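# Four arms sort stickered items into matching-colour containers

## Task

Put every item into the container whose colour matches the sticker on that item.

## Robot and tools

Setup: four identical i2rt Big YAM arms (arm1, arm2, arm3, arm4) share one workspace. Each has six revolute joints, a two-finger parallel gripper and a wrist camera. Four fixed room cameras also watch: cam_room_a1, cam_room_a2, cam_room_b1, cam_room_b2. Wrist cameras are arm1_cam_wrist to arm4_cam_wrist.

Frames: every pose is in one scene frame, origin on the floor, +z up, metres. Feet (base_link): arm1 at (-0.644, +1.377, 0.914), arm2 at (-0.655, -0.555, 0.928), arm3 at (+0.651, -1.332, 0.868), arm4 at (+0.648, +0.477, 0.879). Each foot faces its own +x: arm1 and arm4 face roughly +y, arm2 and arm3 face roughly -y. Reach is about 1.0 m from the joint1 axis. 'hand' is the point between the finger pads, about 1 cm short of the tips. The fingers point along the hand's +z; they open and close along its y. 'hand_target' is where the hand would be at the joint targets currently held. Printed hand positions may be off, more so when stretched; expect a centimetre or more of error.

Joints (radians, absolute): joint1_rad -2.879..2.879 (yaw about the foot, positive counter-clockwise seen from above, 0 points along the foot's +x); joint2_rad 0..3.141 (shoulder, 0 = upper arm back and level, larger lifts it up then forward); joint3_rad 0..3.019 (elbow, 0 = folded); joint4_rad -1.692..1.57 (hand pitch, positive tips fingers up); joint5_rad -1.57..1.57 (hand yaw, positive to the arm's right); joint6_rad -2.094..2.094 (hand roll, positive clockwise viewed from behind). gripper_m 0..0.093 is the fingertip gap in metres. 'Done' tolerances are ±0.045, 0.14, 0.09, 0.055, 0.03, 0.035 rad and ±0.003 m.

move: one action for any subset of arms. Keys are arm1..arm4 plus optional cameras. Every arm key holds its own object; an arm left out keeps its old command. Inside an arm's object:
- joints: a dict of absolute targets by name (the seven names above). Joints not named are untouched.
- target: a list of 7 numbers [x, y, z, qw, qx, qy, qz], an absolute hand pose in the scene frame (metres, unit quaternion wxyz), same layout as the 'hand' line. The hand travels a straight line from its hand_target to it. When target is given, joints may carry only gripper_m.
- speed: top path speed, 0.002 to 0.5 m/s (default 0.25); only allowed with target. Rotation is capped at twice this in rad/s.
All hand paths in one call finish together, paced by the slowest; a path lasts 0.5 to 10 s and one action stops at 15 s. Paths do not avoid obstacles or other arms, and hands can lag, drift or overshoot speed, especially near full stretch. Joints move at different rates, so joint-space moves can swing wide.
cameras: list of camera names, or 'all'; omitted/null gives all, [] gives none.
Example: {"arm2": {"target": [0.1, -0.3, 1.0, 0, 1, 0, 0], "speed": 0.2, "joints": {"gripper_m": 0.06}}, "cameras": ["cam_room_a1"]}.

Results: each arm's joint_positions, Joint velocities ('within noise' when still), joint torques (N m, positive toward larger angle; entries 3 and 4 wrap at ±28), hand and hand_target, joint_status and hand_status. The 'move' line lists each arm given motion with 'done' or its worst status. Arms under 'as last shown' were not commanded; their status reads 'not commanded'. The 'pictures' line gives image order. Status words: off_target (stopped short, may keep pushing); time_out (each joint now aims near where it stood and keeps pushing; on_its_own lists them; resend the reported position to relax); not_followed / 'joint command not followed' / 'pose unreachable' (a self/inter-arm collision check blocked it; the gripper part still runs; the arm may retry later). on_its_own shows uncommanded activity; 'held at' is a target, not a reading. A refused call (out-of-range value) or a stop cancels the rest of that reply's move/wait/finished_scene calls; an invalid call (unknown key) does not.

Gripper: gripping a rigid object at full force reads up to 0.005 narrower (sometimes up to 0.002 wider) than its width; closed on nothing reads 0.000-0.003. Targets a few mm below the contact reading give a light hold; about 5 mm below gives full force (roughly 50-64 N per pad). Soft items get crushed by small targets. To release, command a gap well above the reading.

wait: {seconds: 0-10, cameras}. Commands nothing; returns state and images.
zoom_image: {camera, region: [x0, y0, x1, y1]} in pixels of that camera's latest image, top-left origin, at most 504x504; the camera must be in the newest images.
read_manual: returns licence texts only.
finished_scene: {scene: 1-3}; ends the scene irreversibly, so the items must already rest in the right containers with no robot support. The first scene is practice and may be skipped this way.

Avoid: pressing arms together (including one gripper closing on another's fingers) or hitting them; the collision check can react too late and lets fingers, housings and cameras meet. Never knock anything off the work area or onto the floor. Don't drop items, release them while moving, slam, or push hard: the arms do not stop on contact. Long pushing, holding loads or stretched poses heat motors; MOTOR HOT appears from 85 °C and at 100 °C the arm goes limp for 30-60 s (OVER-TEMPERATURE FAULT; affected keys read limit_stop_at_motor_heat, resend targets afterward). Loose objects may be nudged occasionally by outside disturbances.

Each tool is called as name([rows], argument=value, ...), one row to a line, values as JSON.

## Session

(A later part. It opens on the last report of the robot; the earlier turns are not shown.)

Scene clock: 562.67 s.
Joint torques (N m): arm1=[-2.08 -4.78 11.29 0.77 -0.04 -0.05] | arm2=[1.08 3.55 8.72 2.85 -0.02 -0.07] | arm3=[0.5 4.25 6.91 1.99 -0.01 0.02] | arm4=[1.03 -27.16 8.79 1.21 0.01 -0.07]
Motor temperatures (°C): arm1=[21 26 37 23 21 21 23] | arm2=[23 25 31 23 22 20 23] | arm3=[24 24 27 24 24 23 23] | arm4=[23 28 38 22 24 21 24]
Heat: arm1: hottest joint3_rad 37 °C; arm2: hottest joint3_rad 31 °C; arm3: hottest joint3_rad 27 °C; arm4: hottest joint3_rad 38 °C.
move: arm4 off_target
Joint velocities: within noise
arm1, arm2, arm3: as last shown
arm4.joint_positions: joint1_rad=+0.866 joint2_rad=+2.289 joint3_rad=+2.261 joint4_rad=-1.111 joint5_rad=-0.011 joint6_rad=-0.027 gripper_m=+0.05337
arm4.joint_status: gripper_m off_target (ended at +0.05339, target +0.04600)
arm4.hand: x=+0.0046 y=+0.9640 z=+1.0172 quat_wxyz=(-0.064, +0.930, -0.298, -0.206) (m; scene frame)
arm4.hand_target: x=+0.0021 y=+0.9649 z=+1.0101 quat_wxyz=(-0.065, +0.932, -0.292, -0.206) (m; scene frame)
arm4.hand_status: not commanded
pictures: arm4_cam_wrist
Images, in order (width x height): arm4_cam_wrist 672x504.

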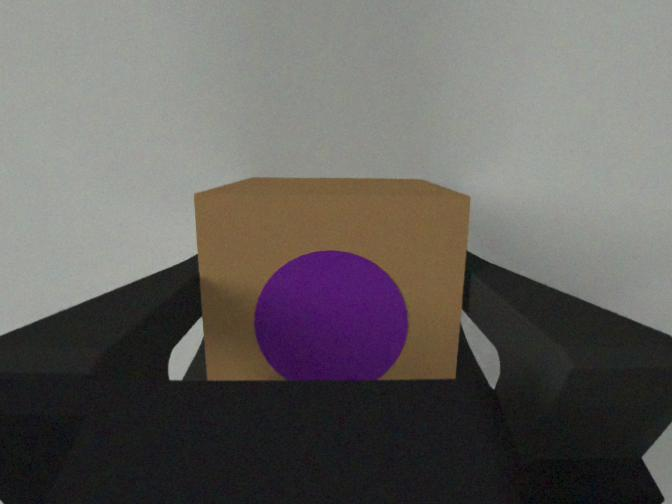

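move(arm4={"target": [0.002, 0.965, 1.09, 0.0648, -0.9315, 0.2924, 0.2065], "speed": 0.2}, cameras=["arm4_cam_wrist"])

move(arm4={"target": [0.30, 0.72, 1.15, 0.0648, -0.9315, 0.2924, 0.2065], "speed": 0.3}, cameras=["arm4_cam_wrist", "cam_room_a2"])

Scene clock: 582.40 s.
Joint torques (N m): arm1=[-2.61 -4.37 11.3 0.69 -0.03 -0.08] | arm2=[1.14 3.6 8.73 2.88 -0.02 -0.07] | arm3=[0.44 4.19 6.87 2.03 0 0.01] | arm4=[1.03 -25.05 12.51 0.35 0.05 -0.06]
Motor temperatures (°C): arm1=[21 26 37 23 21 21 22] | arm2=[23 25 31 23 22 20 23] | arm3=[24 24 27 24 24 23 23] | arm4=[22 30 37 22 24 21 25]
Heat: arm1: hottest joint3_rad 37 °C; arm2: hottest joint3_rad 31 °C; arm3: hottest joint3_rad 27 °C; arm4: hottest joint3_rad 37 °C.
move: arm4 done
Joint velocities: within noise
arm1.joint_positions: joint1_rad=-2.250 joint2_rad=+1.126 joint3_rad=+0.918 joint4_rad=-0.892 joint5_rad=-0.008 joint6_rad=+0.002 gripper_m=+0.09294
arm1.joint_status: not commanded
arm1.hand: x=-0.3078 y=+1.1453 z=+1.1118 quat_wxyz=(-0.216, -0.292, -0.929, +0.067) (m; scene frame)
arm1.hand_target: x=-0.3100 y=+1.1430 z=+1.1100 quat_wxyz=(-0.210, -0.293, -0.931, +0.066) (m; scene frame)
arm1.hand_status: not commanded
arm2, arm3: as last shown
arm4.joint_positions: joint1_rad=+0.866 joint2_rad=+2.290 joint3_rad=+2.461 joint4_rad=-1.312 joint5_rad=-0.011 joint6_rad=-0.027 gripper_m=+0.05337
arm4.joint_status: not commanded
arm4.hand: x=+0.0095 y=+0.9608 z=+1.0927 quat_wxyz=(-0.063, +0.930, -0.298, -0.205) (m; scene frame)
arm4.hand_target: x=+0.0024 y=+0.9646 z=+1.0900 quat_wxyz=(-0.065, +0.931, -0.292, -0.208) (m; scene frame)
arm4.hand_status: done (0.009 m and 0.7 deg from the pose sent, 0.073 m and 0.7 deg at the start)
pictures: arm4_cam_wrist
Images, in order (width x height): arm4_cam_wrist 672x504.

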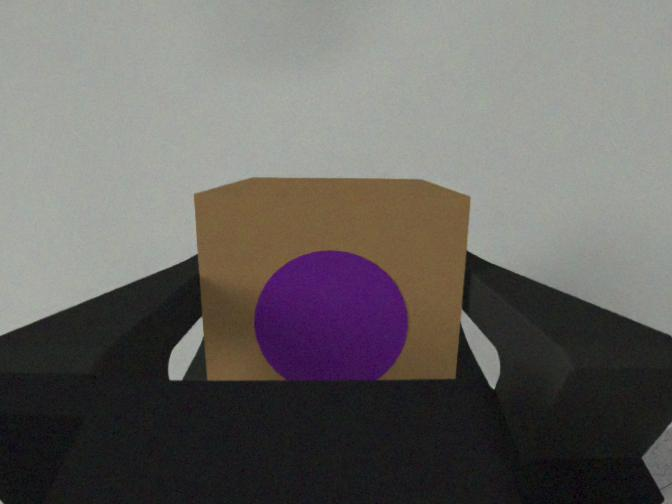

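Scene clock: 584.30 s.
Joint torques (N m): arm1=[-2.2 -4.95 11.45 0.73 -0.03 -0.08] | arm2=[1.2 3.49 8.75 2.88 -0.02 -0.07] | arm3=[0.32 4.13 6.9 2 -0.01 0.01] | arm4=[1.55 -8.41 9.07 0.44 0.21 0.19]
Motor temperatures (°C): arm1=[21 26 37 23 21 21 22] | arm2=[23 25 31 23 22 20 23] | arm3=[24 24 27 24 24 23 23] | arm4=[22 30 37 22 24 21 25]
Heat: arm1: hottest joint3_rad 37 °C; arm2: hottest joint3_rad 31 °C; arm3: hottest joint3_rad 27 °C; arm4: hottest joint3_rad 37 °C.
move: arm4 done
Joint velocities: within noise
arm1, arm2, arm3: as last shown
arm4.joint_positions: joint1_rad=+0.905 joint2_rad=+1.165 joint3_rad=+1.143 joint4_rad=-1.093 joint5_rad=+0.005 joint6_rad=-0.011 gripper_m=+0.05337
arm4.joint_status: not commanded
arm4.hand: x=+0.3017 y=+0.7225 z=+1.1561 quat_wxyz=(-0.069, +0.930, -0.288, -0.216) (m; scene frame)
arm4.hand_target: x=+0.3001 y=+0.7200 z=+1.1501 quat_wxyz=(-0.065, +0.931, -0.292, -0.207) (m; scene frame)
arm4.hand_status: done (0.007 m and 1.3 deg from the pose sent, 0.382 m and 0.8 deg at the start)
pictures: arm4_cam_wrist, cam_room_a2
Images, in order (width x height): arm4_cam_wrist 672x504, cam_room_a2 672x504.

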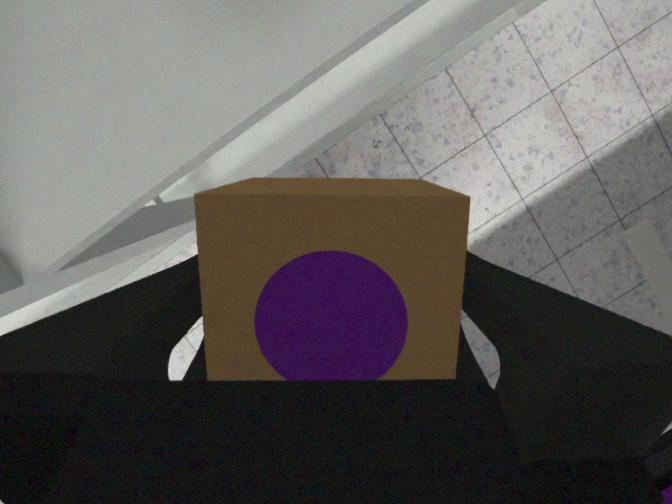

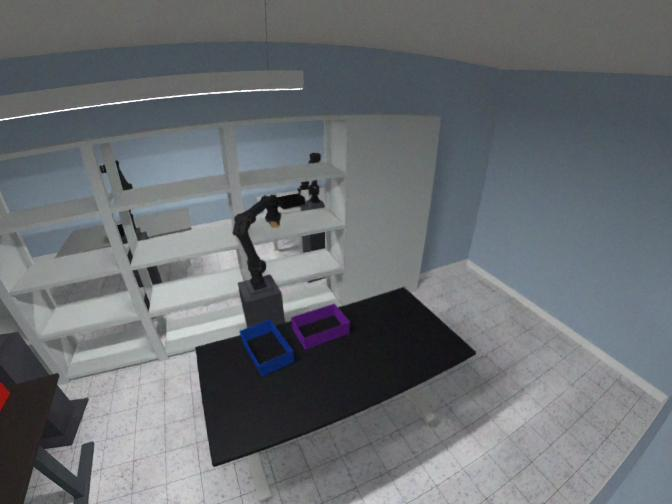

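move(arm4={"joints": {"joint1_rad": -1.155, "joint2_rad": 0.866, "joint3_rad": 1.16, "joint4_rad": -1.428, "joint5_rad": 0, "joint6_rad": 0}}, cameras=["arm4_cam_wrist", "cam_room_a2"])

move(arm4={"joints": {"joint2_rad": 1.66, "joint3_rad": 1.091, "joint4_rad": -0.566}}, cameras=["arm4_cam_wrist", "cam_room_a2"])

zoom_image(camera="cam_room_a2", region=[220, 260, 380, 380])

Scene clock: 592.07 s.
Joint torques (N m): arm1=[-2.55 -5.01 11.3 0.65 -0.07 -0.07] | arm2=[1.08 3.49 8.73 2.86 -0.02 -0.07] | arm3=[0.5 4.19 6.82 2.02 -0.01 0.01] | arm4=[0.5 -4.25 10.11 0.38 0.03 0.13]
Motor temperatures (°C): arm1=[21 26 37 23 21 21 22] | arm2=[23 25 31 23 22 20 23] | arm3=[24 24 27 24 24 23 23] | arm4=[22 28 36 22 24 21 26]
Heat: arm1: hottest joint3_rad 37 °C; arm2: hottest joint3_rad 31 °C; arm3: hottest joint3_rad 27 °C; arm4: hottest joint3_rad 36 °C.
move: arm4 done
Joint velocities: within noise
arm1: as last shown
arm2.joint_positions: joint1_rad=+1.445 joint2_rad=+0.496 joint3_rad=+1.400 joint4_rad=-0.907 joint5_rad=+0.000 joint6_rad=+0.014 gripper_m=+0.09401
arm2.joint_status: not commanded
arm2.hand: x=-0.4532 y=-0.5598 z=+1.5984 quat_wxyz=(-0.707, -0.009, -0.707, -0.003) (m; scene frame)
arm2.hand_target: x=-0.4510 y=-0.5587 z=+1.5993 quat_wxyz=(-0.708, -0.003, -0.706, +0.000) (m; scene frame)
arm2.hand_status: not commanded
arm3.joint_positions: joint1_rad=-1.439 joint2_rad=+0.497 joint3_rad=+1.401 joint4_rad=-0.906 joint5_rad=+0.001 joint6_rad=-0.007 gripper_m=+0.09402
arm3.joint_status: not commanded
arm3.hand: x=+0.4464 y=-1.3240 z=+1.5374 quat_wxyz=(-0.006, -0.708, -0.001, +0.706) (m; scene frame)
arm3.hand_target: x=+0.4446 y=-1.3219 z=+1.5381 quat_wxyz=(-0.005, -0.707, +0.005, +0.707) (m; scene frame)
arm3.hand_status: not commanded
arm4.joint_positions: joint1_rad=-1.153 joint2_rad=+0.871 joint3_rad=+1.143 joint4_rad=-1.417 joint5_rad=+0.001 joint6_rad=-0.010 gripper_m=+0.05336
arm4.joint_status: all done
arm4.hand: x=+0.9159 y=+0.6147 z=+1.2200 quat_wxyz=(-0.203, +0.235, -0.950, -0.047) (m; scene frame)
arm4.hand_target: x=+0.9150 y=+0.6136 z=+1.2282 quat_wxyz=(-0.208, +0.228, -0.950, -0.050) (m; scene frame)
arm4.hand_status: not commanded
pictures: arm4_cam_wrist, cam_room_a2
Images, in order (width x height): arm4_cam_wrist 672x504, cam_room_a2 672x504.

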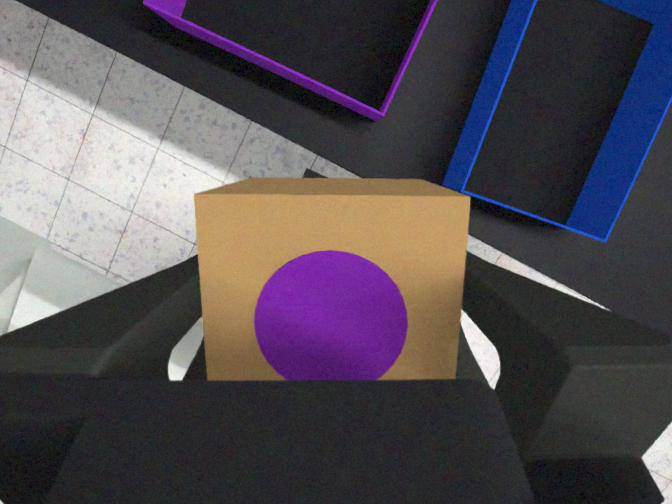

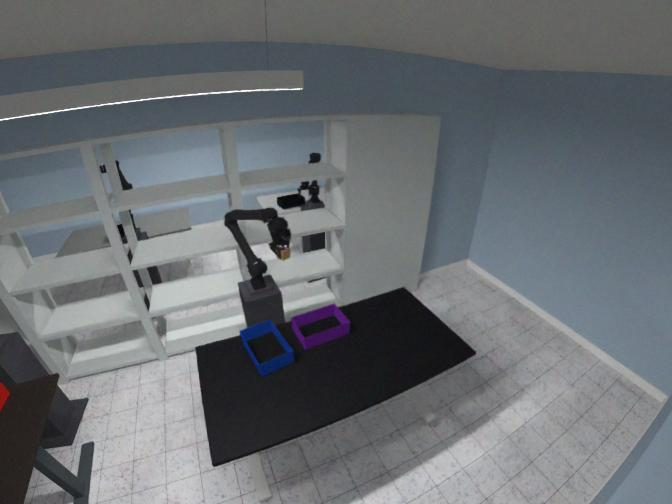

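Scene clock: 593.53 s.
Joint torques (N m): arm1=[-2.37 -4.19 11.18 0.69 -0.05 -0.08] | arm2=[1.2 3.55 8.75 2.89 -0.03 -0.07] | arm3=[0.62 4.31 6.84 1.98 -0.01 0.01] | arm4=[0.32 -16.09 8.21 1.21 0.04 0.13]
Motor temperatures (°C): arm1=[21 26 37 23 21 21 22] | arm2=[23 25 31 23 22 20 23] | arm3=[24 24 27 24 24 23 23] | arm4=[22 28 36 22 24 21 26]
Heat: arm1: hottest joint3_rad 37 °C; arm2: hottest joint3_rad 31 °C; arm3: hottest joint3_rad 27 °C; arm4: hottest joint3_rad 36 °C.
move: arm4 done
Joint velocities: within noise
arm1, arm2, arm3: as last shown
arm4.joint_positions: joint1_rad=-1.153 joint2_rad=+1.660 joint3_rad=+1.083 joint4_rad=-0.582 joint5_rad=+0.001 joint6_rad=-0.010 gripper_m=+0.05336
arm4.joint_status: all done
arm4.hand: x=+1.1301 y=+0.7245 z=+0.9436 quat_wxyz=(-0.196, +0.235, -0.951, -0.045) (m; scene frame)
arm4.hand_target: x=+1.1372 y=+0.7268 z=+0.9489 quat_wxyz=(-0.208, +0.229, -0.950, -0.050) (m; scene frame)
arm4.hand_status: not commanded
pictures: arm4_cam_wrist, cam_room_a2
Images, in order (width x height): arm4_cam_wrist 672x504, cam_room_a2 672x504.

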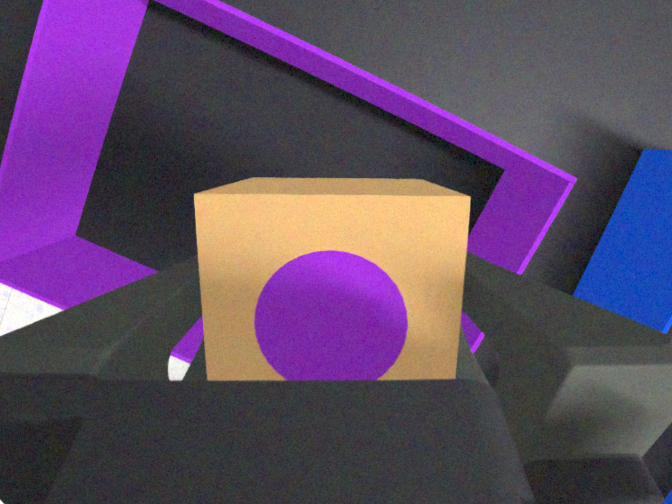

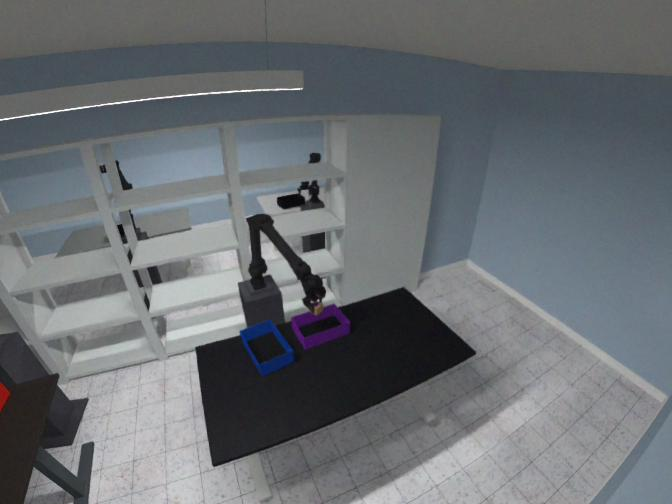

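Scaled by 3.150.

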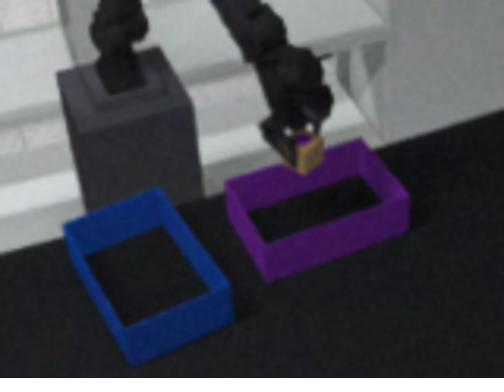

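move(arm4={"target": [1.145, 0.731, 0.80, 0.2104, -0.2283, 0.9493, 0.0506], "speed": 0.2}, cameras=["arm4_cam_wrist", "cam_room_a2"])

zoom_image(camera="cam_room_a2", region=[270, 280, 370, 360])

Scene clock: 601.37 s.
Joint torques (N m): arm1=[-2.96 -4.48 11.48 0.87 -0.05 -0.06] | arm2=[1.14 3.49 8.72 2.86 -0.02 -0.06] | arm3=[0.5 4.13 6.87 1.98 -0.01 0.01] | arm4=[0.73 -17.49 5.86 1.21 0.04 0.13]
Motor temperatures (°C): arm1=[21 26 37 23 21 21 22] | arm2=[23 25 31 23 22 20 23] | arm3=[24 24 27 24 24 23 23] | arm4=[22 28 36 22 24 21 26]
Heat: arm1: hottest joint3_rad 37 °C; arm2: hottest joint3_rad 31 °C; arm3: hottest joint3_rad 27 °C; arm4: hottest joint3_rad 36 °C.
move: arm4 done
Joint velocities: within noise
arm1, arm2, arm3: as last shown
arm4.joint_positions: joint1_rad=-1.153 joint2_rad=+1.950 joint3_rad=+1.015 joint4_rad=-0.205 joint5_rad=+0.001 joint6_rad=-0.010 gripper_m=+0.05336
arm4.joint_status: not commanded
arm4.hand: x=+1.1411 y=+0.7300 z=+0.8022 quat_wxyz=(-0.205, +0.235, -0.949, -0.048) (m; scene frame)
arm4.hand_target: x=+1.1450 y=+0.7309 z=+0.8001 quat_wxyz=(-0.210, +0.228, -0.949, -0.051) (m; scene frame)
arm4.hand_status: done (0.005 m and 1.0 deg from the pose sent, 0.145 m and 1.9 deg at the start)
pictures: arm4_cam_wrist, cam_room_a2
Images, in order (width x height): arm4_cam_wrist 672x504, cam_room_a2 672x504.

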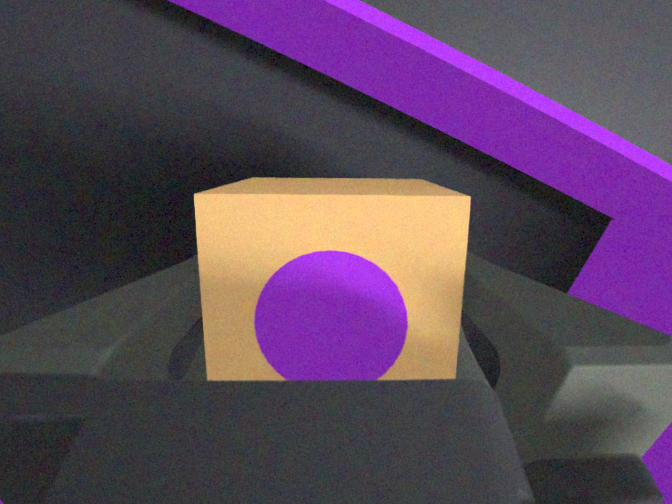

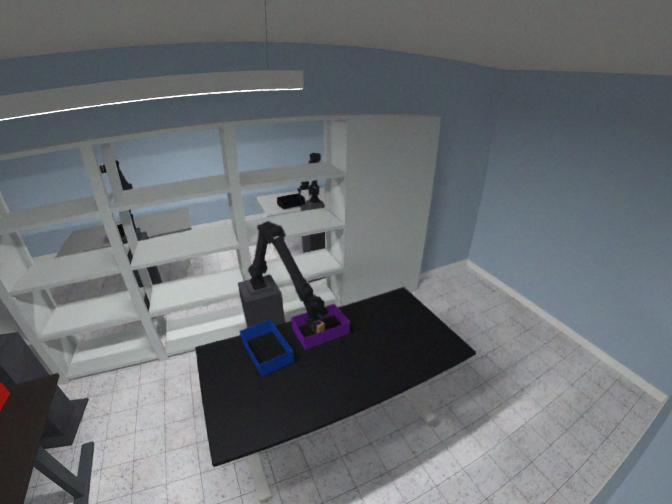

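Scaled by 5.040.

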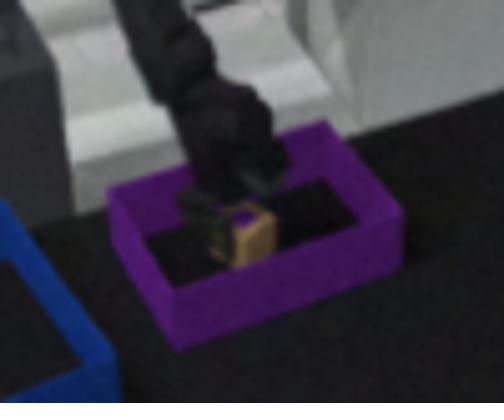

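Good; lower in steps.

move(arm4={"target": [1.145, 0.731, 0.765, 0.2104, -0.2283, 0.9493, 0.0506], "speed": 0.08}, cameras=["arm4_cam_wrist"])

move(arm4={"target": [1.145, 0.731, 0.752, 0.2104, -0.2283, 0.9493, 0.0506], "speed": 0.05}, cameras=["arm4_cam_wrist"])

move(arm4={"target": [1.145, 0.731, 0.742, 0.2104, -0.2283, 0.9493, 0.0506], "speed": 0.05}, cameras=["arm4_cam_wrist", "cam_room_a2"])

zoom_image(camera="cam_room_a2", region=[270, 280, 370, 360])

Scene clock: 609.23 s.
Joint torques (N m): arm1=[-2.43 -4.13 11.43 0.87 -0.06 -0.04] | arm2=[1.2 3.49 8.73 2.88 -0.01 -0.07] | arm3=[0.62 4.13 6.89 2.02 -0.02 0.01] | arm4=[0.62 -17.03 5.44 1.25 0.03 0.16]
Motor temperatures (°C): arm1=[21 26 37 23 21 21 22] | arm2=[23 25 31 23 22 20 23] | arm3=[24 24 27 24 24 23 23] | arm4=[22 27 35 22 24 21 26]
Heat: arm1: hottest joint3_rad 37 °C; arm2: hottest joint3_rad 31 °C; arm3: hottest joint3_rad 27 °C; arm4: hottest joint3_rad 35 °C.
move: arm4 done
Joint velocities: within noise
arm1, arm2, arm3: as last shown
arm4.joint_positions: joint1_rad=-1.153 joint2_rad=+2.024 joint3_rad=+1.015 joint4_rad=-0.124 joint5_rad=+0.001 joint6_rad=-0.010 gripper_m=+0.05336
arm4.joint_status: not commanded
arm4.hand: x=+1.1425 y=+0.7307 z=+0.7713 quat_wxyz=(-0.209, +0.234, -0.948, -0.048) (m; scene frame)
arm4.hand_target: x=+1.1448 y=+0.7308 z=+0.7650 quat_wxyz=(-0.210, +0.228, -0.949, -0.051) (m; scene frame)
arm4.hand_status: done (0.007 m and 0.8 deg from the pose sent, 0.037 m and 1.0 deg at the start)
pictures: arm4_cam_wrist
Images, in order (width x height): arm4_cam_wrist 672x504.

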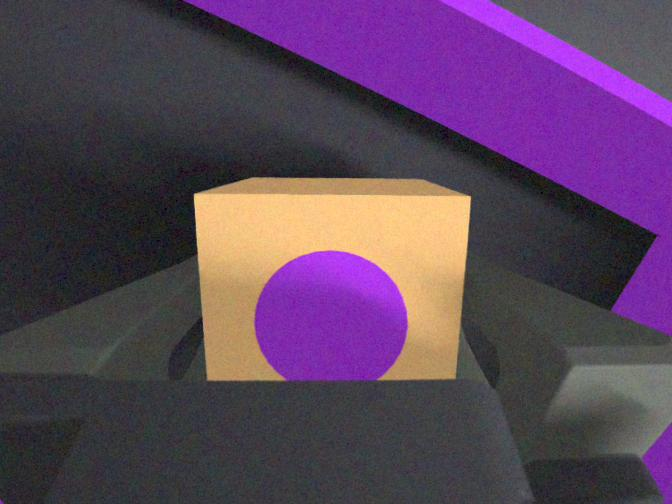

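Scene clock: 610.20 s.
Joint torques (N m): arm1=[-2.37 -4.25 11.32 0.7 -0.03 -0.05] | arm2=[1.2 3.55 8.7 2.86 -0.03 -0.06] | arm3=[0.38 4.25 6.87 2.02 -0.02 0.02] | arm4=[0.32 -16.56 5.46 1.36 0.05 0.15]
Motor temperatures (°C): arm1=[21 26 37 23 21 21 22] | arm2=[23 25 31 23 22 20 23] | arm3=[24 24 27 24 24 23 23] | arm4=[22 27 35 22 24 21 26]
Heat: arm1: hottest joint3_rad 37 °C; arm2: hottest joint3_rad 31 °C; arm3: hottest joint3_rad 27 °C; arm4: hottest joint3_rad 35 °C.
move: arm4 done
Joint velocities: within noise
arm1, arm2, arm3: as last shown
arm4.joint_positions: joint1_rad=-1.153 joint2_rad=+2.048 joint3_rad=+1.015 joint4_rad=-0.096 joint5_rad=+0.001 joint6_rad=-0.010 gripper_m=+0.05336
arm4.joint_status: not commanded
arm4.hand: x=+1.1428 y=+0.7309 z=+0.7610 quat_wxyz=(-0.211, +0.234, -0.948, -0.049) (m; scene frame)
arm4.hand_target: x=+1.1447 y=+0.7308 z=+0.7520 quat_wxyz=(-0.210, +0.228, -0.949, -0.050) (m; scene frame)
arm4.hand_status: done (0.009 m and 0.7 deg from the pose sent, 0.020 m and 0.8 deg at the start)
pictures: arm4_cam_wrist
Images, in order (width x height): arm4_cam_wrist 672x504.

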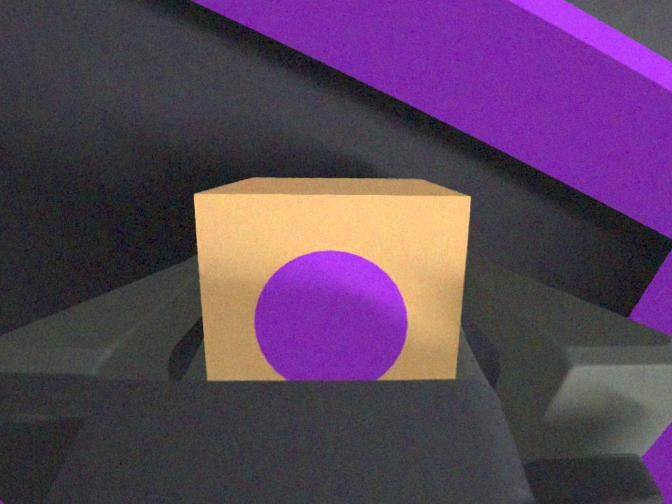

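Scene clock: 611.17 s.
Joint torques (N m): arm1=[-1.9 -5.25 11.34 0.8 -0.04 -0.01] | arm2=[1.08 3.55 8.73 2.86 -0.02 -0.07] | arm3=[0.56 4.25 6.87 1.99 -0.01 0.01] | arm4=[0.44 -16.56 5.34 1.37 0.06 0.13]
Motor temperatures (°C): arm1=[21 26 37 23 21 21 22] | arm2=[23 25 31 23 22 20 23] | arm3=[24 24 27 24 24 23 23] | arm4=[22 27 35 22 24 21 26]
Heat: arm1: hottest joint3_rad 37 °C; arm2: hottest joint3_rad 31 °C; arm3: hottest joint3_rad 27 °C; arm4: hottest joint3_rad 35 °C.
move: arm4 done
Joint velocities: within noise
arm1, arm2, arm3: as last shown
arm4.joint_positions: joint1_rad=-1.153 joint2_rad=+2.072 joint3_rad=+1.015 joint4_rad=-0.074 joint5_rad=+0.001 joint6_rad=-0.010 gripper_m=+0.05336
arm4.joint_status: not commanded
arm4.hand: x=+1.1418 y=+0.7304 z=+0.7506 quat_wxyz=(-0.210, +0.234, -0.948, -0.049) (m; scene frame)
arm4.hand_target: x=+1.1447 y=+0.7308 z=+0.7420 quat_wxyz=(-0.210, +0.228, -0.949, -0.051) (m; scene frame)
arm4.hand_status: done (0.009 m and 0.7 deg from the pose sent, 0.019 m and 0.7 deg at the start)
pictures: arm4_cam_wrist, cam_room_a2
Images, in order (width x height): arm4_cam_wrist 672x504, cam_room_a2 672x504.

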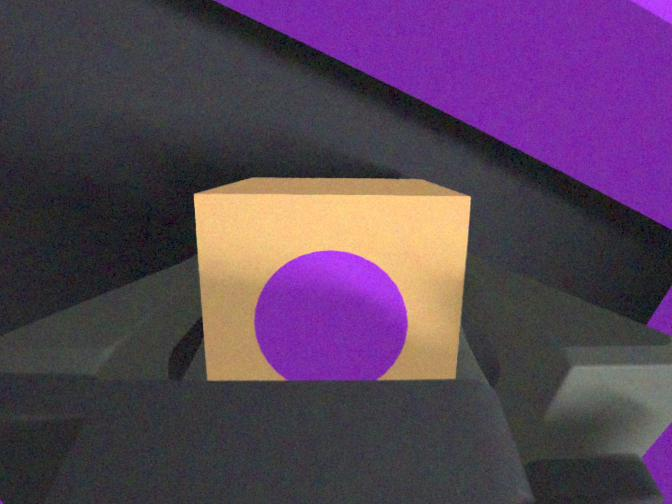

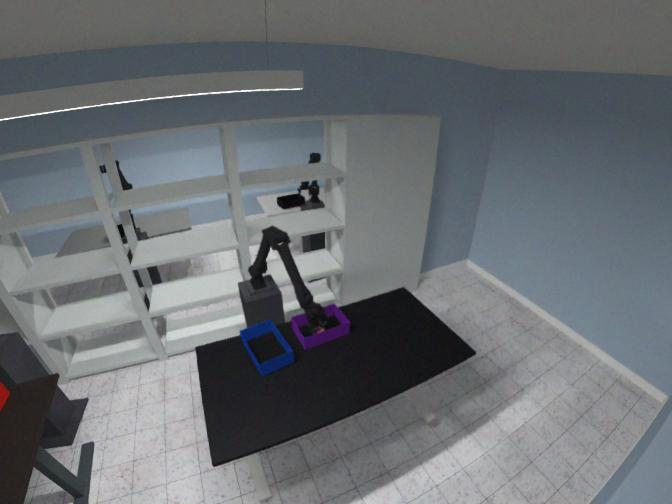

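Scaled by 5.040.

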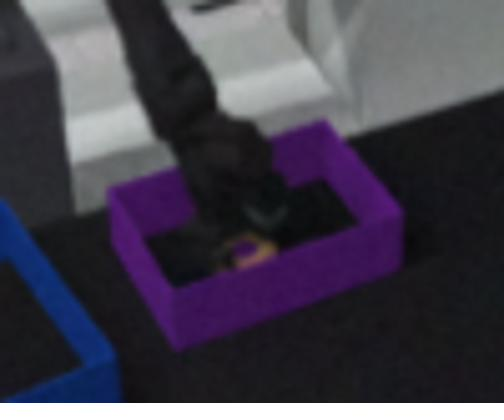

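move(arm4={"target": [1.145, 0.731, 0.732, 0.2104, -0.2283, 0.9493, 0.0506], "speed": 0.05}, cameras=["arm4_cam_wrist"])

move(arm4={"target": [1.145, 0.731, 0.724, 0.2104, -0.2283, 0.9493, 0.0506], "speed": 0.05}, cameras=["arm4_cam_wrist", "cam_room_a2"])

zoom_image(camera="cam_room_a2", region=[270, 280, 370, 360])

Scene clock: 616.13 s.
Joint torques (N m): arm1=[-2.32 -4.48 11.3 0.77 -0.07 -0.02] | arm2=[1.26 3.66 8.75 2.85 -0.02 -0.07] | arm3=[0.5 4.31 6.86 2.04 -0.01 0.01] | arm4=[0.67 -15.97 5.59 1.25 0.05 0.15]
Motor temperatures (°C): arm1=[21 26 37 23 21 21 22] | arm2=[23 25 31 23 22 20 23] | arm3=[24 24 27 24 24 23 23] | arm4=[22 27 34 22 24 21 26]
Heat: arm1: hottest joint3_rad 37 °C; arm2: hottest joint3_rad 31 °C; arm3: hottest joint3_rad 27 °C; arm4: hottest joint3_rad 34 °C.
move: arm4 off_target
Joint velocities: within noise
arm1.joint_positions: joint1_rad=-2.250 joint2_rad=+1.126 joint3_rad=+0.918 joint4_rad=-0.892 joint5_rad=-0.008 joint6_rad=+0.002 gripper_m=+0.09294
arm1.joint_status: not commanded
arm1.hand: x=-0.3078 y=+1.1453 z=+1.1118 quat_wxyz=(-0.216, -0.292, -0.929, +0.067) (m; scene frame)
arm1.hand_target: x=-0.3100 y=+1.1430 z=+1.1100 quat_wxyz=(-0.210, -0.293, -0.931, +0.066) (m; scene frame)
arm1.hand_status: not commanded
arm2, arm3: as last shown
arm4.joint_positions: joint1_rad=-1.153 joint2_rad=+2.089 joint3_rad=+1.015 joint4_rad=-0.052 joint5_rad=+0.001 joint6_rad=-0.010 gripper_m=+0.05336
arm4.joint_status: not commanded
arm4.hand: x=+1.1422 y=+0.7306 z=+0.7438 quat_wxyz=(-0.212, +0.234, -0.948, -0.049) (m; scene frame)
arm4.hand_target: x=+1.1446 y=+0.7308 z=+0.7323 quat_wxyz=(-0.210, +0.228, -0.949, -0.051) (m; scene frame)
arm4.hand_status: off_target (0.012 m and 0.7 deg from the pose sent, 0.019 m and 0.7 deg at the start)
pictures: arm4_cam_wrist
Images, in order (width x height): arm4_cam_wrist 672x504.

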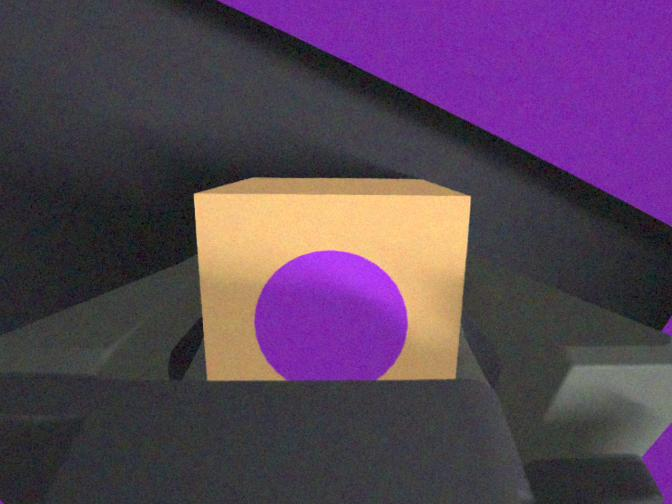

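Scene clock: 617.10 s.
Joint torques (N m): arm1=[-2.37 -4.6 11.28 0.62 -0.03 -0.06] | arm2=[1.14 3.55 8.73 2.85 -0.02 -0.06] | arm3=[0.44 4.25 6.87 1.99 -0.01 0.02] | arm4=[0.32 -14.74 5.64 1.09 0.05 0.14]
Motor temperatures (°C): arm1=[21 26 37 23 21 21 22] | arm2=[23 25 31 23 22 20 23] | arm3=[24 24 27 24 24 23 23] | arm4=[22 27 34 22 24 21 26]
Heat: arm1: hottest joint3_rad 37 °C; arm2: hottest joint3_rad 31 °C; arm3: hottest joint3_rad 27 °C; arm4: hottest joint3_rad 34 °C.
move: arm4 off_target
Joint velocities: within noise
arm1, arm2, arm3: as last shown
arm4.joint_positions: joint1_rad=-1.153 joint2_rad=+2.093 joint3_rad=+1.015 joint4_rad=-0.033 joint5_rad=+0.001 joint6_rad=-0.010 gripper_m=+0.05336
arm4.joint_status: not commanded
arm4.hand: x=+1.1450 y=+0.7321 z=+0.7439 quat_wxyz=(-0.219, +0.234, -0.946, -0.051) (m; scene frame)
arm4.hand_target: x=+1.1442 y=+0.7306 z=+0.7247 quat_wxyz=(-0.210, +0.228, -0.949, -0.051) (m; scene frame)
arm4.hand_status: off_target (0.020 m and 1.2 deg from the pose sent, 0.020 m and 0.7 deg at the start)
pictures: arm4_cam_wrist, cam_room_a2
Images, in order (width x height): arm4_cam_wrist 672x504, cam_room_a2 672x504.

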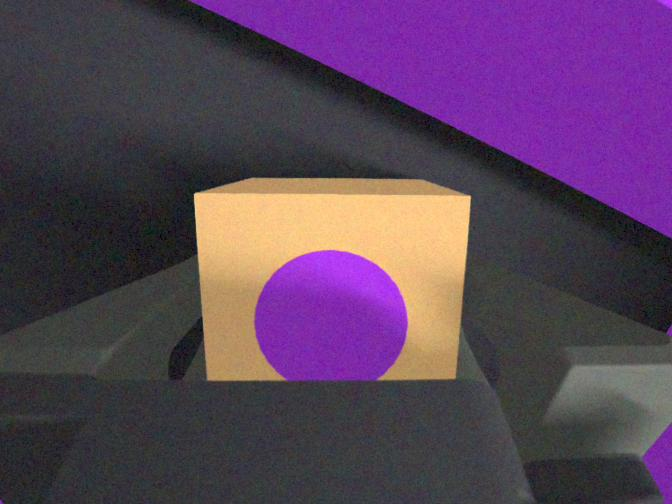

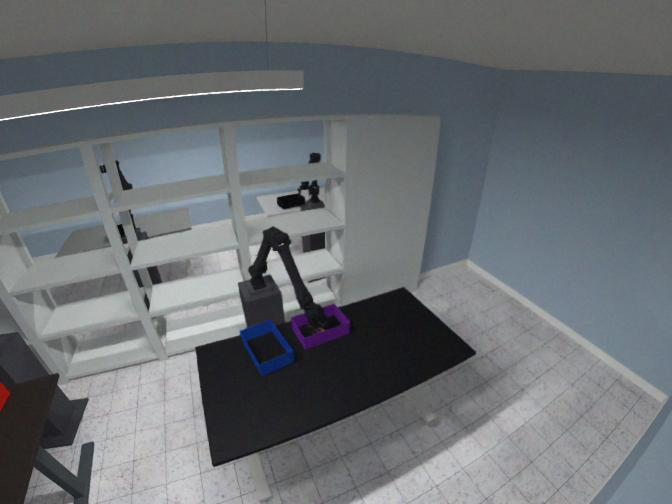

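Scaled by 5.040.

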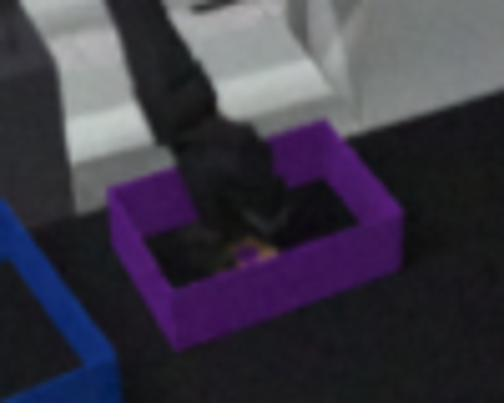

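move(arm4={"target": [1.145, 0.731, 0.740, 0.2104, -0.2283, 0.9493, 0.0506], "speed": 0.05}, cameras=[])

move(arm4={"joints": {"gripper_m": 0.093}}, cameras=["arm4_cam_wrist"])

move(arm4={"target": [1.10, 0.709, 0.93, 0.2104, -0.2283, 0.9493, 0.0506], "speed": 0.25}, cameras=["arm4_cam_wrist", "cam_room_a2"])

Scene clock: 623.27 s.
Joint torques (N m): arm1=[-2.32 -5.13 11.32 0.9 -0.03 -0.08] | arm2=[1.14 3.49 8.73 2.86 -0.02 -0.06] | arm3=[0.44 4.25 6.86 1.98 0 0.01] | arm4=[0.38 -17.96 5.35 0.1 0.06 0.13]
Motor temperatures (°C): arm1=[21 26 37 23 21 21 22] | arm2=[23 25 31 23 22 20 23] | arm3=[24 24 27 24 24 23 23] | arm4=[22 27 34 22 24 21 26]
Heat: arm1: hottest joint3_rad 37 °C; arm2: hottest joint3_rad 31 °C; arm3: hottest joint3_rad 27 °C; arm4: hottest joint3_rad 34 °C.
move: arm4 done
Joint velocities: within noise
arm1: as last shown
arm2.joint_positions: joint1_rad=+1.445 joint2_rad=+0.496 joint3_rad=+1.400 joint4_rad=-0.907 joint5_rad=+0.000 joint6_rad=+0.014 gripper_m=+0.09401
arm2.joint_status: not commanded
arm2.hand: x=-0.4532 y=-0.5598 z=+1.5984 quat_wxyz=(-0.707, -0.009, -0.707, -0.003) (m; scene frame)
arm2.hand_target: x=-0.4510 y=-0.5587 z=+1.5993 quat_wxyz=(-0.708, -0.003, -0.706, +0.000) (m; scene frame)
arm2.hand_status: not commanded
arm3.joint_positions: joint1_rad=-1.439 joint2_rad=+0.497 joint3_rad=+1.401 joint4_rad=-0.906 joint5_rad=+0.001 joint6_rad=-0.007 gripper_m=+0.09402
arm3.joint_status: not commanded
arm3.hand: x=+0.4464 y=-1.3240 z=+1.5374 quat_wxyz=(-0.006, -0.708, -0.001, +0.706) (m; scene frame)
arm3.hand_target: x=+0.4446 y=-1.3219 z=+1.5381 quat_wxyz=(-0.005, -0.707, +0.005, +0.707) (m; scene frame)
arm3.hand_status: not commanded
arm4.joint_positions: joint1_rad=-1.153 joint2_rad=+2.093 joint3_rad=+1.015 joint4_rad=-0.035 joint5_rad=+0.001 joint6_rad=-0.009 gripper_m=+0.05336
arm4.joint_status: not commanded
arm4.hand: x=+1.1447 y=+0.7319 z=+0.7438 quat_wxyz=(-0.218, +0.233, -0.946, -0.051) (m; scene frame)
arm4.hand_target: x=+1.1449 y=+0.7309 z=+0.7401 quat_wxyz=(-0.210, +0.228, -0.949, -0.051) (m; scene frame)
arm4.hand_status: done (0.004 m and 1.2 deg from the pose sent, 0.004 m and 1.2 deg at the start)
pictures: none
No camera images: "cameras" was empty.

Scene clock: 623.83 s.
Joint torques (N m): arm1=[-2.32 -4.78 11.41 0.72 -0.02 -0.04] | arm2=[1.14 3.55 8.73 2.88 -0.01 -0.07] | arm3=[0.62 4.19 6.9 1.99 -0.01 0.01] | arm4=[0.67 -18.37 5.48 0.24 0.05 0.15]
Motor temperatures (°C): arm1=[21 26 37 23 21 21 22] | arm2=[23 25 31 23 22 20 23] | arm3=[24 24 27 24 24 23 23] | arm4=[22 27 34 22 24 21 26]
Heat: arm1: hottest joint3_rad 37 °C; arm2: hottest joint3_rad 31 °C; arm3: hottest joint3_rad 27 °C; arm4: hottest joint3_rad 34 °C.
move: arm4 done
Joint velocities: within noise
arm1, arm2, arm3: as last shown
arm4.joint_positions: joint1_rad=-1.153 joint2_rad=+2.093 joint3_rad=+1.015 joint4_rad=-0.041 joint5_rad=+0.001 joint6_rad=-0.009 gripper_m=+0.09292
arm4.joint_status: all done
arm4.hand: x=+1.1436 y=+0.7313 z=+0.7431 quat_wxyz=(-0.216, +0.234, -0.947, -0.050) (m; scene frame)
arm4.hand_target: x=+1.1450 y=+0.7309 z=+0.7401 quat_wxyz=(-0.211, +0.228, -0.949, -0.051) (m; scene frame)
arm4.hand_status: not commanded
pictures: arm4_cam_wrist
Images, in order (width x height): arm4_cam_wrist 672x504.

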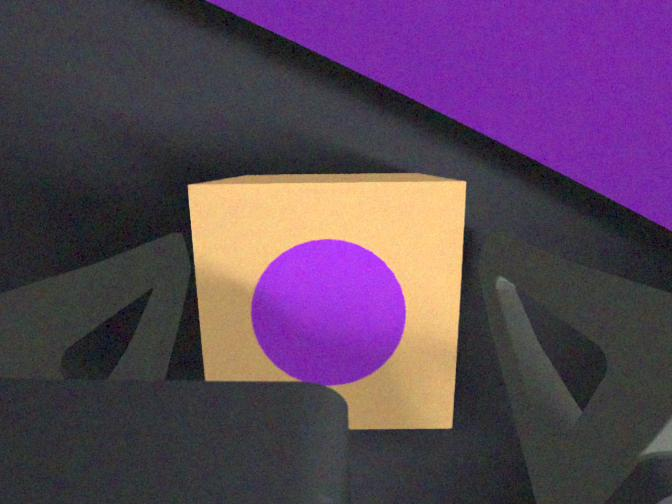

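Scene clock: 625.30 s.
Joint torques (N m): arm1=[-2.73 -4.54 11.51 0.84 -0.09 -0.05] | arm2=[1.08 3.55 8.72 2.86 -0.02 -0.06] | arm3=[0.44 4.31 6.86 2.02 0 0.01] | arm4=[0.67 -13.92 7.15 0.28 0.09 0.11]
Motor temperatures (°C): arm1=[21 26 37 23 21 21 22] | arm2=[23 25 31 23 22 20 23] | arm3=[24 24 27 24 24 23 23] | arm4=[22 27 34 22 24 21 26]
Heat: arm1: hottest joint3_rad 37 °C; arm2: hottest joint3_rad 31 °C; arm3: hottest joint3_rad 27 °C; arm4: hottest joint3_rad 34 °C.
move: arm4 done
Joint velocities: within noise
arm1, arm2, arm3: as last shown
arm4.joint_positions: joint1_rad=-1.153 joint2_rad=+1.587 joint3_rad=+0.947 joint4_rad=-0.467 joint5_rad=+0.001 joint6_rad=-0.009 gripper_m=+0.09292
arm4.joint_status: not commanded
arm4.hand: x=+1.1039 y=+0.7112 z=+0.9360 quat_wxyz=(-0.221, +0.233, -0.946, -0.052) (m; scene frame)
arm4.hand_target: x=+1.1001 y=+0.7090 z=+0.9301 quat_wxyz=(-0.211, +0.228, -0.949, -0.051) (m; scene frame)
arm4.hand_status: done (0.007 m and 1.4 deg from the pose sent, 0.193 m and 0.9 deg at the start)
pictures: arm4_cam_wrist, cam_room_a2
Images, in order (width x height): arm4_cam_wrist 672x504, cam_room_a2 672x504.

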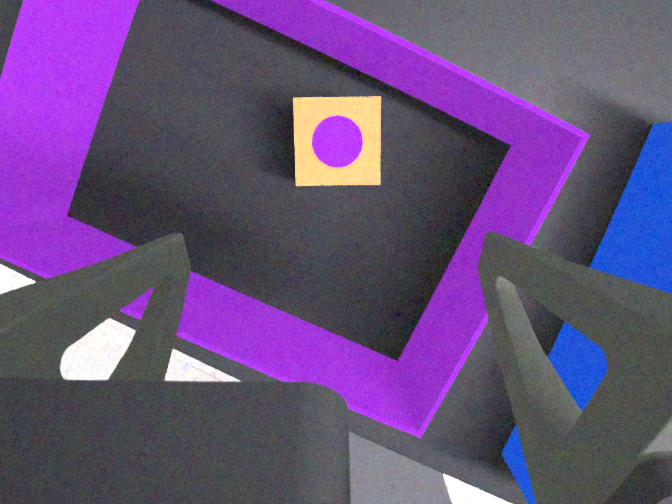

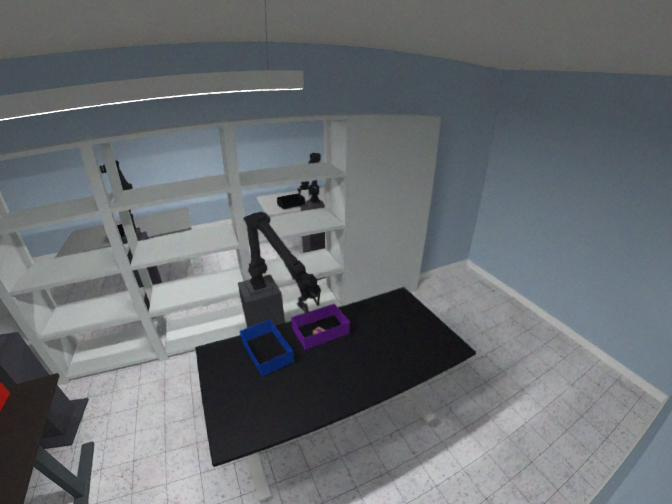

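move(arm2={"joints": {"joint1_rad": -1.257, "joint2_rad": 0.866, "joint3_rad": 1.16, "joint4_rad": -1.428, "joint5_rad": 0, "joint6_rad": 0}}, arm4={"joints": {"joint1_rad": -1.155, "joint2_rad": 0.866, "joint3_rad": 1.16, "joint4_rad": -1.428, "joint5_rad": 0, "joint6_rad": 0}}, cameras=["arm2_cam_wrist"])

move(arm2={"target": [-1.157, -0.785, 0.86, -0.0578, -0.9408, -0.2610, 0.2085], "speed": 0.3}, arm4={"joints": {"joint1_rad": 2.18}}, cameras=["arm2_cam_wrist", "cam_room_b1"])

Scene clock: 680.60 s.
Joint torques (N m): arm1=[-2.49 -4.72 11.33 0.84 -0.04 -0.07] | arm2=[0.44 -5.83 13.03 1.06 -0.07 -0.04] | arm3=[0.44 4.19 6.87 1.98 -0.01 0.02] | arm4=[0.62 -3.25 9.87 0.25 0.07 0.1]
Motor temperatures (°C): arm1=[21 25 38 23 21 21 22] | arm2=[23 25 31 23 22 20 23] | arm3=[24 24 27 24 24 23 23] | arm4=[22 25 32 22 24 21 25]
Heat: arm1: hottest joint3_rad 38 °C; arm2: hottest joint3_rad 31 °C; arm3: hottest joint3_rad 27 °C; arm4: hottest joint3_rad 32 °C.
move: arm2 done; arm4 done
Joint velocities: within noise
arm1, arm3: as last shown
arm2.joint_positions: joint1_rad=-1.255 joint2_rad=+0.878 joint3_rad=+1.142 joint4_rad=-1.415 joint5_rad=+0.001 joint6_rad=+0.011 gripper_m=+0.09404
arm2.joint_status: all done
arm2.hand: x=-0.9292 y=-0.6821 z=+1.2675 quat_wxyz=(-0.044, -0.957, -0.205, +0.202) (m; scene frame)
arm2.hand_target: x=-0.9265 y=-0.6803 z=+1.2780 quat_wxyz=(-0.045, -0.954, -0.209, +0.210) (m; scene frame)
arm2.hand_status: not commanded
arm4.joint_positions: joint1_rad=-1.153 joint2_rad=+0.856 joint3_rad=+1.145 joint4_rad=-1.417 joint5_rad=+0.001 joint6_rad=-0.009 gripper_m=+0.09292
arm4.joint_status: all done
arm4.hand: x=+0.9133 y=+0.6135 z=+1.2253 quat_wxyz=(-0.211, +0.234, -0.948, -0.049) (m; scene frame)
arm4.hand_target: x=+0.9150 y=+0.6136 z=+1.2283 quat_wxyz=(-0.208, +0.229, -0.950, -0.050) (m; scene frame)
arm4.hand_status: not commanded
pictures: arm2_cam_wrist
Images, in order (width x height): arm2_cam_wrist 672x504.

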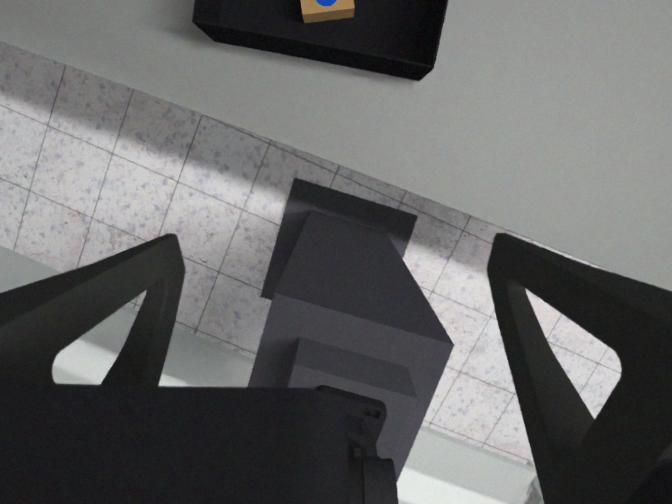

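Scene clock: 683.07 s.
Joint torques (N m): arm1=[-2.96 -4.31 11.45 0.55 -0.02 -0.03] | arm2=[-0.03 -16.44 10.62 2.18 -0.23 -0.08] | arm3=[0.67 4.13 6.86 1.98 -0.01 0.02] | arm4=[0.91 -3.78 9.84 0.32 0.2 0.1]
Motor temperatures (°C): arm1=[21 25 38 23 21 21 22] | arm2=[23 25 31 23 22 20 23] | arm3=[24 24 27 24 24 23 23] | arm4=[22 25 33 22 24 21 25]
Heat: arm1: hottest joint3_rad 38 °C; arm2: hottest joint3_rad 31 °C; arm3: hottest joint3_rad 27 °C; arm4: hottest joint3_rad 33 °C.
move: arm2 off_target; arm4 done
Joint velocities: within noise
arm1, arm3: as last shown
arm2.joint_positions: joint1_rad=-1.265 joint2_rad=+1.912 joint3_rad=+0.963 joint4_rad=-0.226 joint5_rad=-0.052 joint6_rad=-0.101 gripper_m=+0.09404
arm2.joint_status: not commanded
arm2.hand: x=-1.1346 y=-0.7800 z=+0.8539 quat_wxyz=(-0.055, -0.946, -0.259, +0.189) (m; scene frame)
arm2.hand_target: x=-1.1562 y=-0.7845 z=+0.8607 quat_wxyz=(-0.058, -0.941, -0.261, +0.209) (m; scene frame)
arm2.hand_status: off_target (0.024 m and 2.4 deg from the pose sent, 0.478 m and 6.9 deg at the start)
arm4.joint_positions: joint1_rad=+2.177 joint2_rad=+0.868 joint3_rad=+1.145 joint4_rad=-1.417 joint5_rad=-0.003 joint6_rad=-0.009 gripper_m=+0.09297
arm4.joint_status: all done
arm4.hand: x=+0.4140 y=+0.2944 z=+1.2255 quat_wxyz=(+0.071, +0.922, +0.322, -0.205) (m; scene frame)
arm4.hand_target: x=+0.4150 y=+0.2950 z=+1.2318 quat_wxyz=(+0.072, +0.922, +0.319, -0.208) (m; scene frame)
arm4.hand_status: not commanded
pictures: arm2_cam_wrist, cam_room_b1
Images, in order (width x height): arm2_cam_wrist 672x504, cam_room_b1 672x504.

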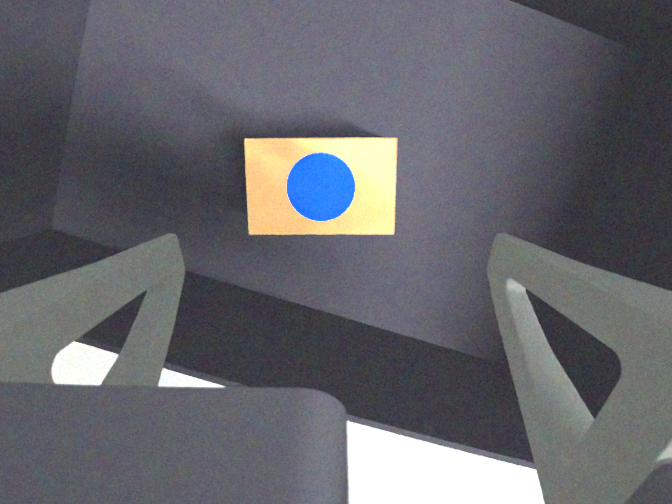

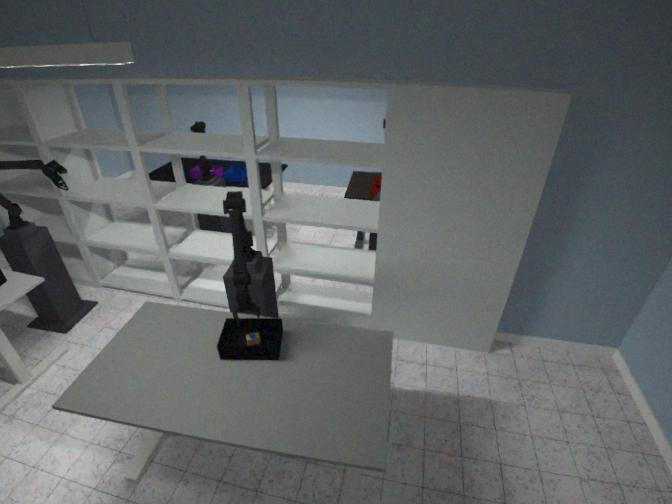

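move(arm2={"target": [-1.161, -0.7955, 0.756, -0.0578, -0.9408, -0.2610, 0.2085], "speed": 0.15}, cameras=["arm2_cam_wrist", "cam_room_b1"])

zoom_image(camera="cam_room_b1", region=[200, 280, 310, 380])

Scene clock: 691.33 s.
Joint torques (N m): arm1=[-2.32 -4.54 11.34 0.61 -0.04 -0.05] | arm2=[1.14 -17.14 8.28 2.24 0.09 0.08] | arm3=[0.44 4.07 6.87 2.02 -0.01 0.02] | arm4=[0.97 -3.55 9.77 0.32 0.25 0.11]
Motor temperatures (°C): arm1=[21 25 38 23 21 21 22] | arm2=[23 25 32 23 22 20 23] | arm3=[24 24 27 24 24 23 23] | arm4=[22 25 34 22 24 21 25]
Heat: arm1: hottest joint3_rad 38 °C; arm2: hottest joint3_rad 32 °C; arm3: hottest joint3_rad 27 °C; arm4: hottest joint3_rad 34 °C.
move: arm2 off_target
Joint velocities: within noise
arm1, arm3, arm4: as last shown
arm2.joint_positions: joint1_rad=-1.265 joint2_rad=+2.163 joint3_rad=+1.016 joint4_rad=-0.010 joint5_rad=-0.052 joint6_rad=-0.101 gripper_m=+0.09404
arm2.joint_status: not commanded
arm2.hand: x=-1.1488 y=-0.7862 z=+0.7600 quat_wxyz=(-0.057, -0.944, -0.259, +0.197) (m; scene frame)
arm2.hand_target: x=-1.1605 y=-0.7953 z=+0.7564 quat_wxyz=(-0.058, -0.941, -0.261, +0.208) (m; scene frame)
arm2.hand_status: off_target (0.016 m and 1.4 deg from the pose sent, 0.103 m and 2.4 deg at the start)
pictures: arm2_cam_wrist, cam_room_b1
Images, in order (width x height): arm2_cam_wrist 672x504, cam_room_b1 672x504.

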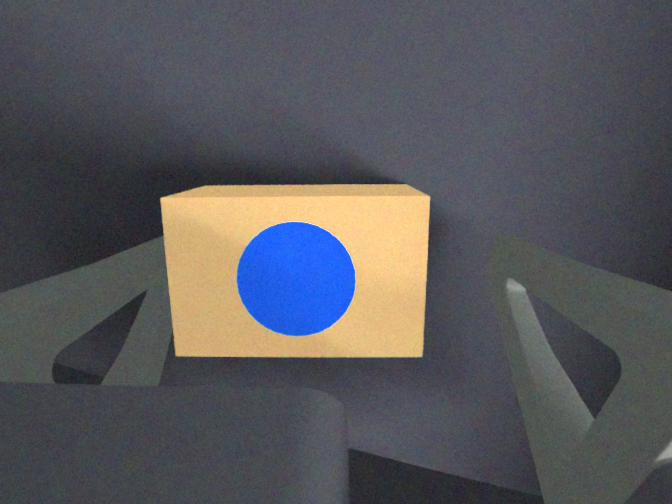

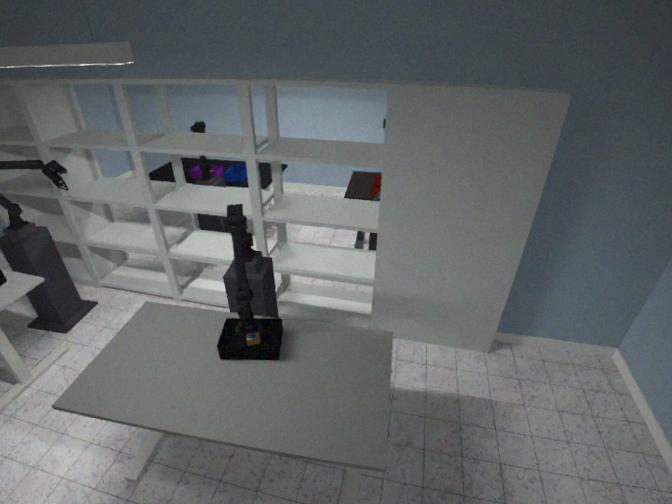

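Scaled by 4.582.

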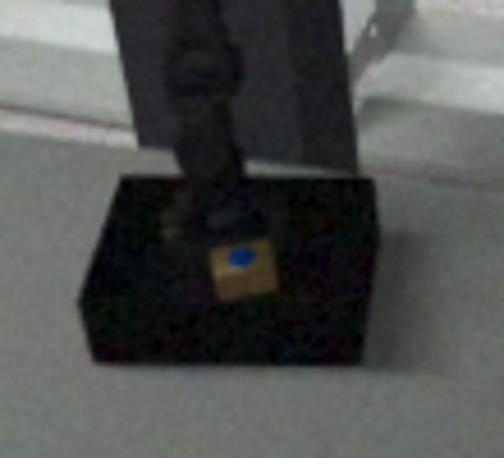

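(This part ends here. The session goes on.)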